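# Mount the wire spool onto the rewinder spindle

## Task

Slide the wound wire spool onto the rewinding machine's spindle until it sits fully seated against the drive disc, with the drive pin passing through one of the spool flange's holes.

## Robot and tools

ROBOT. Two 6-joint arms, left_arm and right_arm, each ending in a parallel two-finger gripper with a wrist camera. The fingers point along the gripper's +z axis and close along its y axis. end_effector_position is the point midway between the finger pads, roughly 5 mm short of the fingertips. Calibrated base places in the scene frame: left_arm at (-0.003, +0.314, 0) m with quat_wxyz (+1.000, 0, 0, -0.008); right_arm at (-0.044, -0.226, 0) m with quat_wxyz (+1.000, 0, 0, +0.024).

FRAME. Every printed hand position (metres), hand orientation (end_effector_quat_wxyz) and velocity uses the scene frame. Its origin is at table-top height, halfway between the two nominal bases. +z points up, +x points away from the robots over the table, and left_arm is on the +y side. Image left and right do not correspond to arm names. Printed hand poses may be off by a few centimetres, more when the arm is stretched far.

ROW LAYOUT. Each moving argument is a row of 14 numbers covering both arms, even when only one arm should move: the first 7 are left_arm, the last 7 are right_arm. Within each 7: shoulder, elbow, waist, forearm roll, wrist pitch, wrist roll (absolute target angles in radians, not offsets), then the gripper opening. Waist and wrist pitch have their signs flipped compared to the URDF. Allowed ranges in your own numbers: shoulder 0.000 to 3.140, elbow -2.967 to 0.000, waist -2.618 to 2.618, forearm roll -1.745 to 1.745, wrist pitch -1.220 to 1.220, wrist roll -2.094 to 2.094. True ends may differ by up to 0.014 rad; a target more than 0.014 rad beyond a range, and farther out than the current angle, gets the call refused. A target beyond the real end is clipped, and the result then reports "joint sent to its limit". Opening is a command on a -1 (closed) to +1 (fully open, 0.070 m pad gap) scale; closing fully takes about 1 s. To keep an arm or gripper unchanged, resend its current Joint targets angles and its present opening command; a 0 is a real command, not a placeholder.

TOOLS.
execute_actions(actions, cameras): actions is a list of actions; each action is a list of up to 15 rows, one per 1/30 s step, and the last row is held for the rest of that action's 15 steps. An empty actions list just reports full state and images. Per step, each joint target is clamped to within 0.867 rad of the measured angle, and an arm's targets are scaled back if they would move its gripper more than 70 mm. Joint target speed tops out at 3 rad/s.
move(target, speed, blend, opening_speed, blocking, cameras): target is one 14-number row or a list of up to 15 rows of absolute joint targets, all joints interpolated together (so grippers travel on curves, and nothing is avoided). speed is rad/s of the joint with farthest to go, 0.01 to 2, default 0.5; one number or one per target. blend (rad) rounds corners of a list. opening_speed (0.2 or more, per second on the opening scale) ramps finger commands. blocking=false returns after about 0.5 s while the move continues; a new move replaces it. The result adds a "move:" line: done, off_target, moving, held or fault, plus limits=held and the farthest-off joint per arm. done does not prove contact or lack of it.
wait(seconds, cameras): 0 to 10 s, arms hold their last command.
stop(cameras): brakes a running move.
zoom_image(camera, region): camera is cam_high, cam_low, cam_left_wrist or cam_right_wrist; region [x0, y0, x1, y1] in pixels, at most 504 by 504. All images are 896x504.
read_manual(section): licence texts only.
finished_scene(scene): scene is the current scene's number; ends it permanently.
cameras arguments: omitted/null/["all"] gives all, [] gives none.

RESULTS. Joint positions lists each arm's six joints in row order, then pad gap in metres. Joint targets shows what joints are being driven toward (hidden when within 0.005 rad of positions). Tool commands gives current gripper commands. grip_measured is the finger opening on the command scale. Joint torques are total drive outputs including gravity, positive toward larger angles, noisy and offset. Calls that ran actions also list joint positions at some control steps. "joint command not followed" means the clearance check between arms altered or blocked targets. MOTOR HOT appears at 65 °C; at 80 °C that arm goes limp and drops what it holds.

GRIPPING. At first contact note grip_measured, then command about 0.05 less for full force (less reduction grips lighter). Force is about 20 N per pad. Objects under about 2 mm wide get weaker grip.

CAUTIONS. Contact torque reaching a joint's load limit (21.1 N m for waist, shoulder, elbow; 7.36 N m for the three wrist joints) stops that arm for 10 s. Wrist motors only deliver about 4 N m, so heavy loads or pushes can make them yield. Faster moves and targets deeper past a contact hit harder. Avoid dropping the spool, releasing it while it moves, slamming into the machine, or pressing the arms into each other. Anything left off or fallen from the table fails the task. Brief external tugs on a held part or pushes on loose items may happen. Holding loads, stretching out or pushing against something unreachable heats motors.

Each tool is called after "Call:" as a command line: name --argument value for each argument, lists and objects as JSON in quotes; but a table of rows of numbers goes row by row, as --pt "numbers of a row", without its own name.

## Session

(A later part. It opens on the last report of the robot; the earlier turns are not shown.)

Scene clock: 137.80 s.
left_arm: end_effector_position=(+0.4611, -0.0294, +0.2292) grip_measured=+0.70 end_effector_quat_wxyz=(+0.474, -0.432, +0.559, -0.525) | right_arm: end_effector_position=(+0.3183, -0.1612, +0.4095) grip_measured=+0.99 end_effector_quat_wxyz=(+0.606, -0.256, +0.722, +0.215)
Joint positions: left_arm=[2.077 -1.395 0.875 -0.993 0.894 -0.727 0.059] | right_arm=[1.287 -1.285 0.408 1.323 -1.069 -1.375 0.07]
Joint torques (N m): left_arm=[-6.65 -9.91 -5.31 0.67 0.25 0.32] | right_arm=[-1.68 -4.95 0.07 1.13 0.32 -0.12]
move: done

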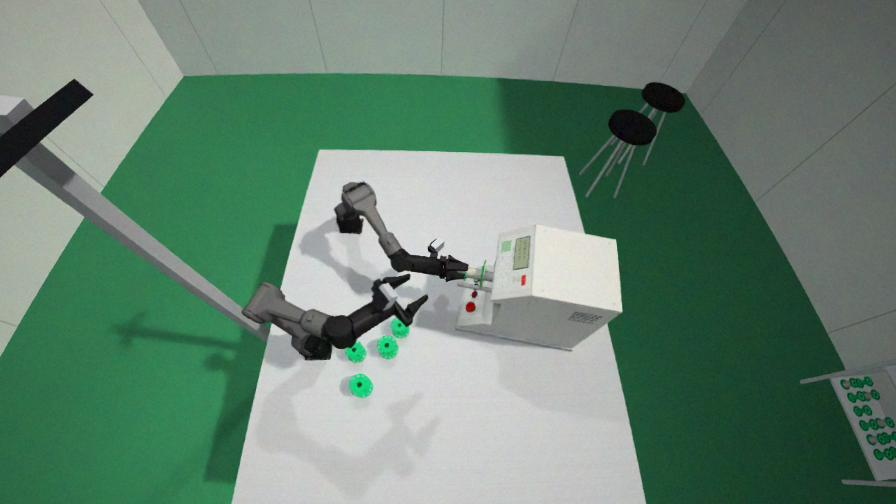

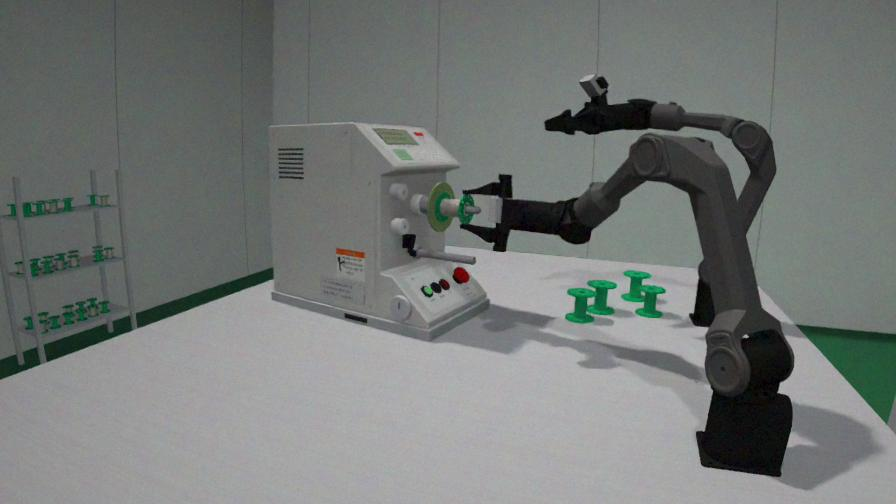

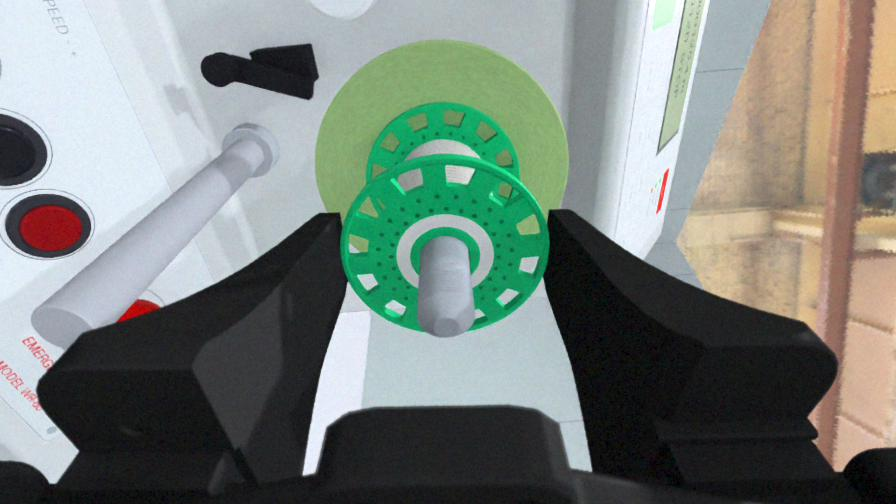

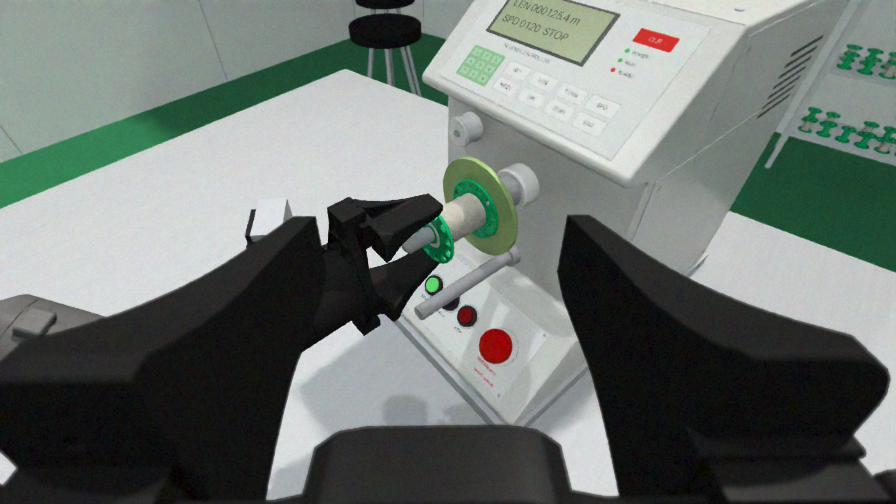

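Call:
move --pt "2.0781 -1.3946 0.8738 -0.9930 0.8940 -0.7266 1.0 1.2874 -1.2848 0.4079 1.3226 -1.0689 -1.3746 1" --speed 0.02 --opening_speed 0.3 --cameras '["cam_low", "cam_left_wrist", "cam_right_wrist"]'

Call:
zoom_image --camera "cam_right_wrist" --region '[430, 160, 510, 250]'

Call:
zoom_image --camera "cam_left_wrist" --region '[310, 130, 590, 360]'

Call:
zoom_image --camera "cam_low" --region '[400, 160, 500, 250]'

Scene clock: 140.60 s.
left_arm: end_effector_position=(+0.4618, -0.0285, +0.2285) grip_measured=+0.99 end_effector_quat_wxyz=(+0.475, -0.433, +0.559, -0.524) | right_arm: end_effector_position=(+0.3183, -0.1612, +0.4095) grip_measured=+0.99 end_effector_quat_wxyz=(+0.606, -0.256, +0.722, +0.215)
Joint positions: left_arm=[2.078 -1.395 0.873 -0.994 0.894 -0.727 0.07] | right_arm=[1.287 -1.285 0.408 1.323 -1.069 -1.375 0.07]
Joint torques (N m): left_arm=[-10.73 -5.07 1.19 0.63 0.44 0.19] | right_arm=[-1.67 -4.96 0.13 1.13 0.33 -0.13]
move: done
Images, in order: cam_low, cam_left_wrist, cam_right_wrist.

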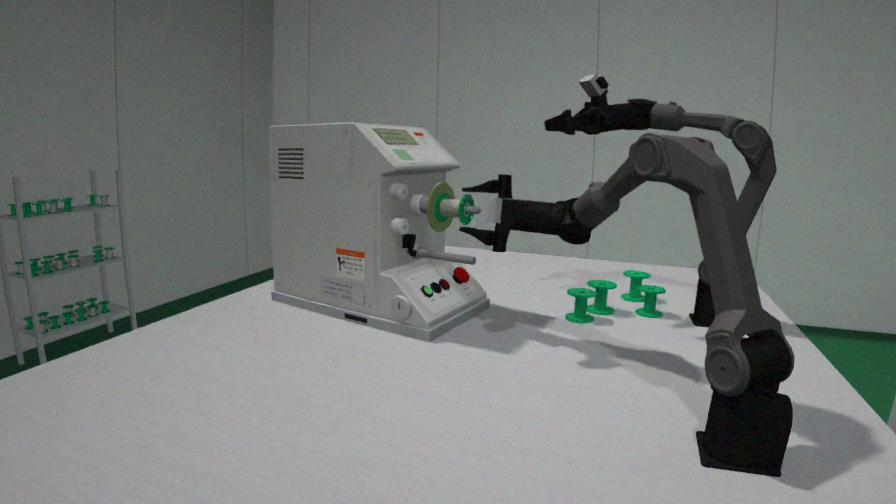

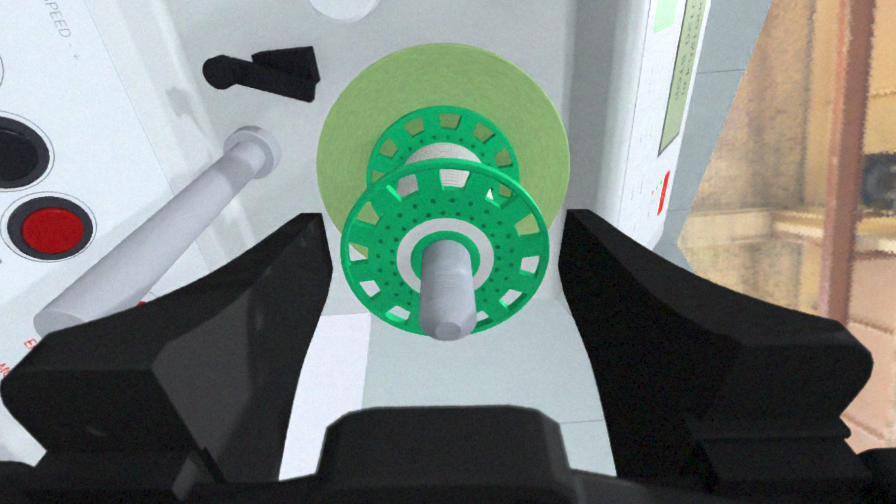

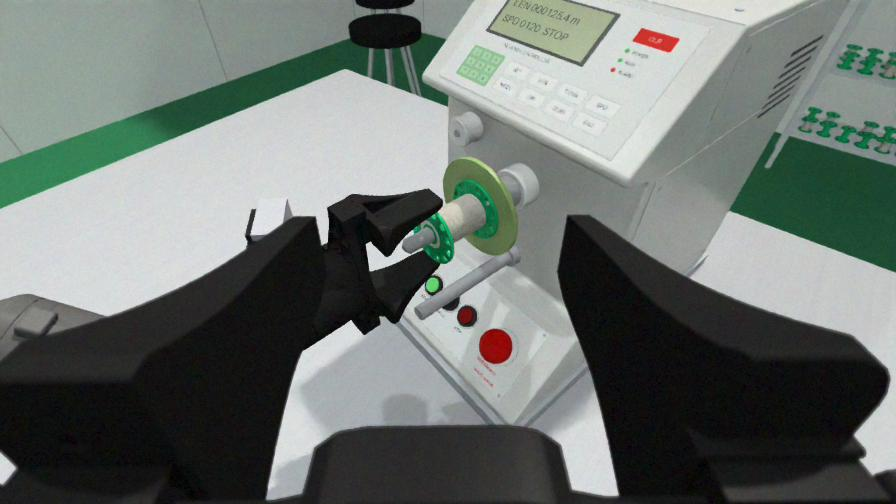

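Scaled by 5.600 from the camera's 896x504 image, which has a finer 1280x720 frame.

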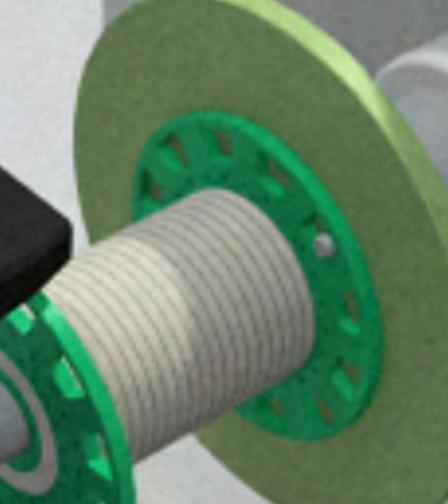

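Scaled by 1.800 from the camera's 896x504 image, which has a finer 1280x720 frame.

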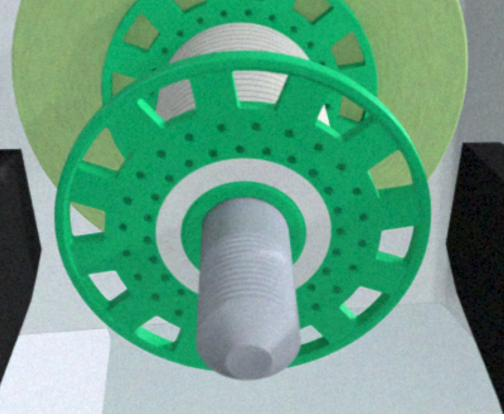

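Scaled by 5.040 from the camera's 896x504 image, which has a finer 1280x720 frame.

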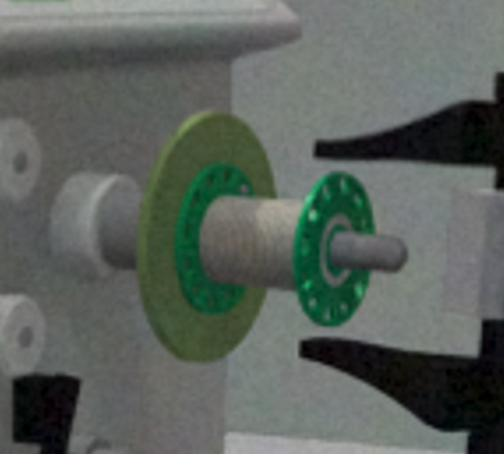

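Call:
move --pt "2.0562 -1.3602 0.8888 -0.9992 0.9108 -0.7305 1 1.2874 -1.2848 0.4079 1.3226 -1.0689 -1.3746 1" --pt "2.0224 -1.3011 0.9155 -1.0072 0.9426 -0.7427 1 1.2874 -1.2848 0.4079 1.3226 -1.0689 -1.3746 1" --pt "1.9841 -1.2332 0.9479 -1.0192 0.9812 -0.755 1 1.2874 -1.2848 0.4079 1.3226 -1.0689 -1.3746 1" --pt "1.9505 -1.1793 0.9829 -1.0390 1.0143 -0.760 1 1.2874 -1.2848 0.4079 1.3226 -1.0689 -1.3746 1" --pt "1.9166 -1.1236 1.0228 -1.0622 1.0517 -0.765 1 1.2874 -1.2848 0.4079 1.3226 -1.0689 -1.3746 1" --pt "1.8937 -1.0859 1.0499 -1.0780 1.0766 -0.768 1 1.2874 -1.2848 0.4079 1.3226 -1.0689 -1.3746 1" --speed '[0.05,0.08,0.15,0.2,0.2,0.2]' --blend 0.01

Call:
zoom_image --camera "cam_right_wrist" --region '[430, 160, 510, 250]'

Call:
zoom_image --camera "cam_high" --region '[420, 245, 500, 290]'

Call:
zoom_image --camera "cam_low" --region '[400, 160, 500, 250]'

Scene clock: 146.90 s.
left_arm: end_effector_position=(+0.3741, -0.0134, +0.2295) grip_measured=+0.99 end_effector_quat_wxyz=(+0.475, -0.431, +0.560, -0.524) | right_arm: end_effector_position=(+0.3183, -0.1612, +0.4095) grip_measured=+0.99 end_effector_quat_wxyz=(+0.606, -0.256, +0.722, +0.215)
Joint positions: left_arm=[1.893 -1.084 1.051 -1.078 1.078 -0.767 0.07] | right_arm=[1.287 -1.285 0.408 1.323 -1.069 -1.375 0.07]
Joint torques (N m): left_arm=[-7.9 -6.48 -0.12 0.67 0.46 0.01] | right_arm=[-1.69 -4.97 0.07 1.16 0.35 -0.13]
move: done

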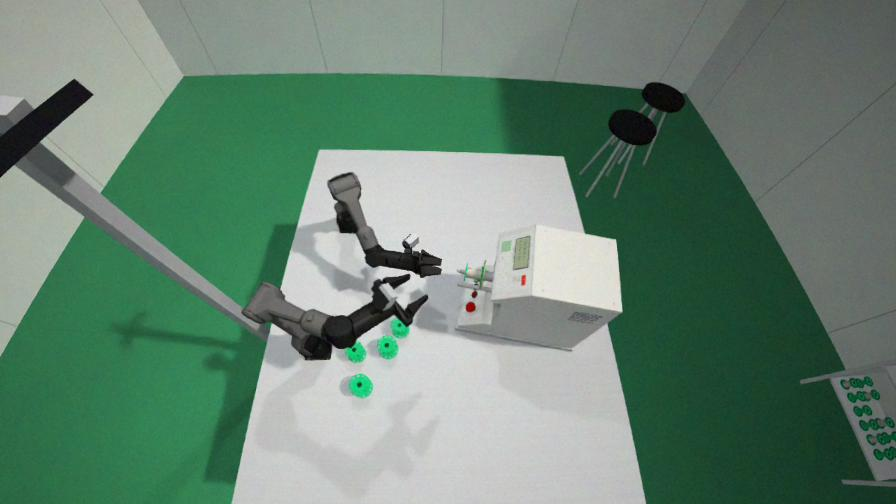

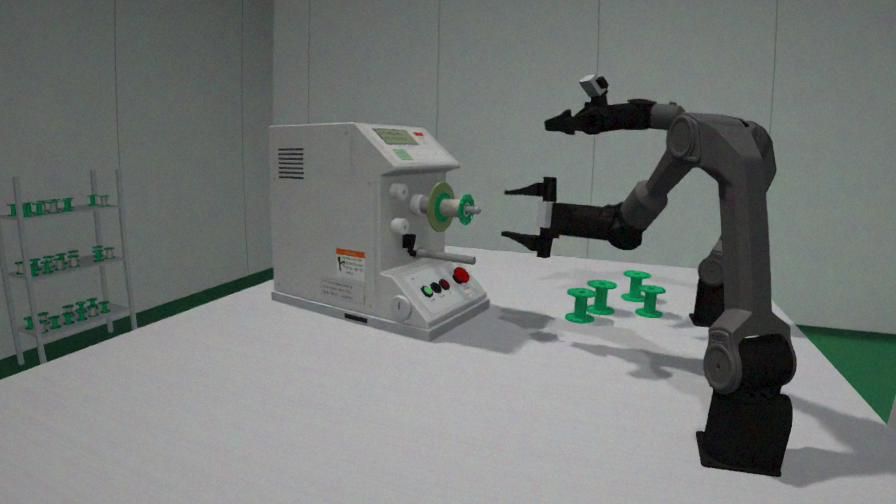

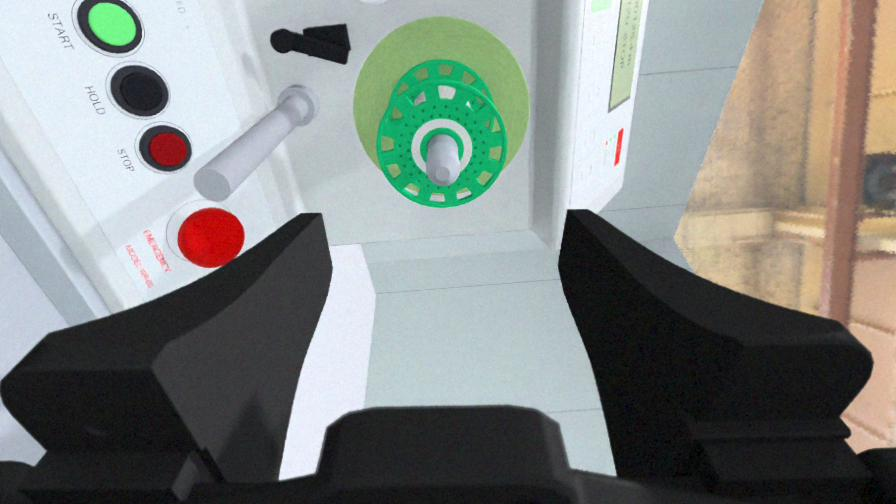

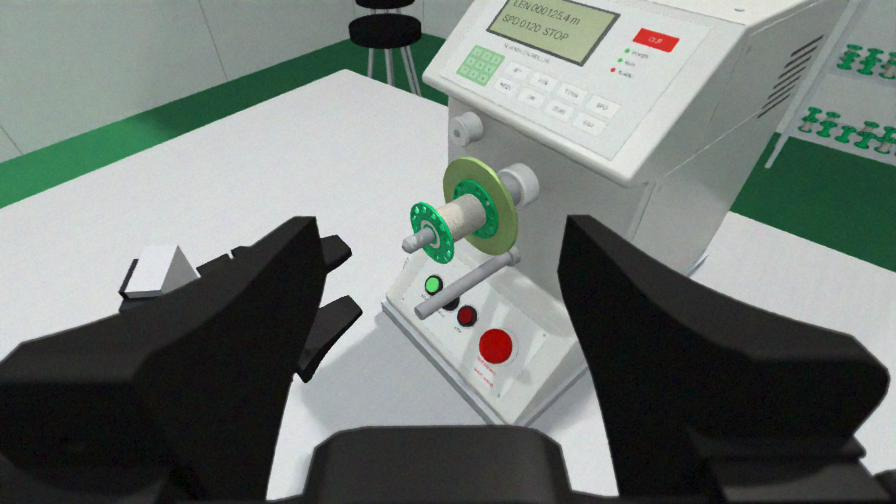

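Scaled by 5.600 from the camera's 896x504 image, which has a finer 1280x720 frame.

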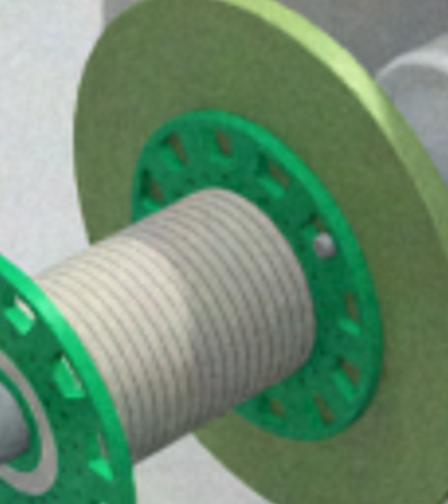

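Scaled by 6.300 from the camera's 896x504 image, which has a finer 1280x720 frame.

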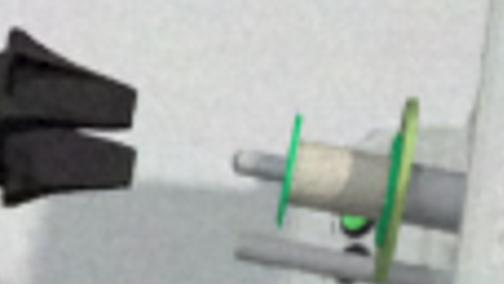

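Scaled by 5.040 from the camera's 896x504 image, which has a finer 1280x720 frame.

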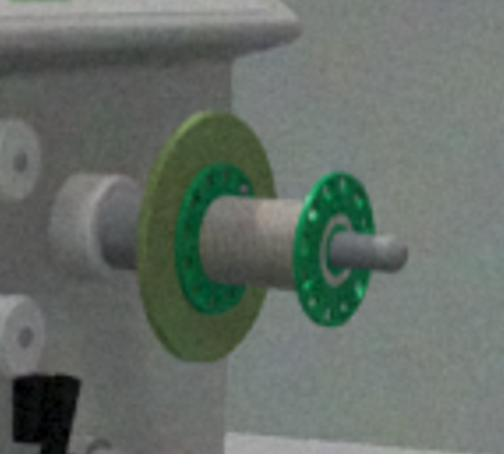

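Call:
finished_scene --scene 2

The scene is finished: the task was done.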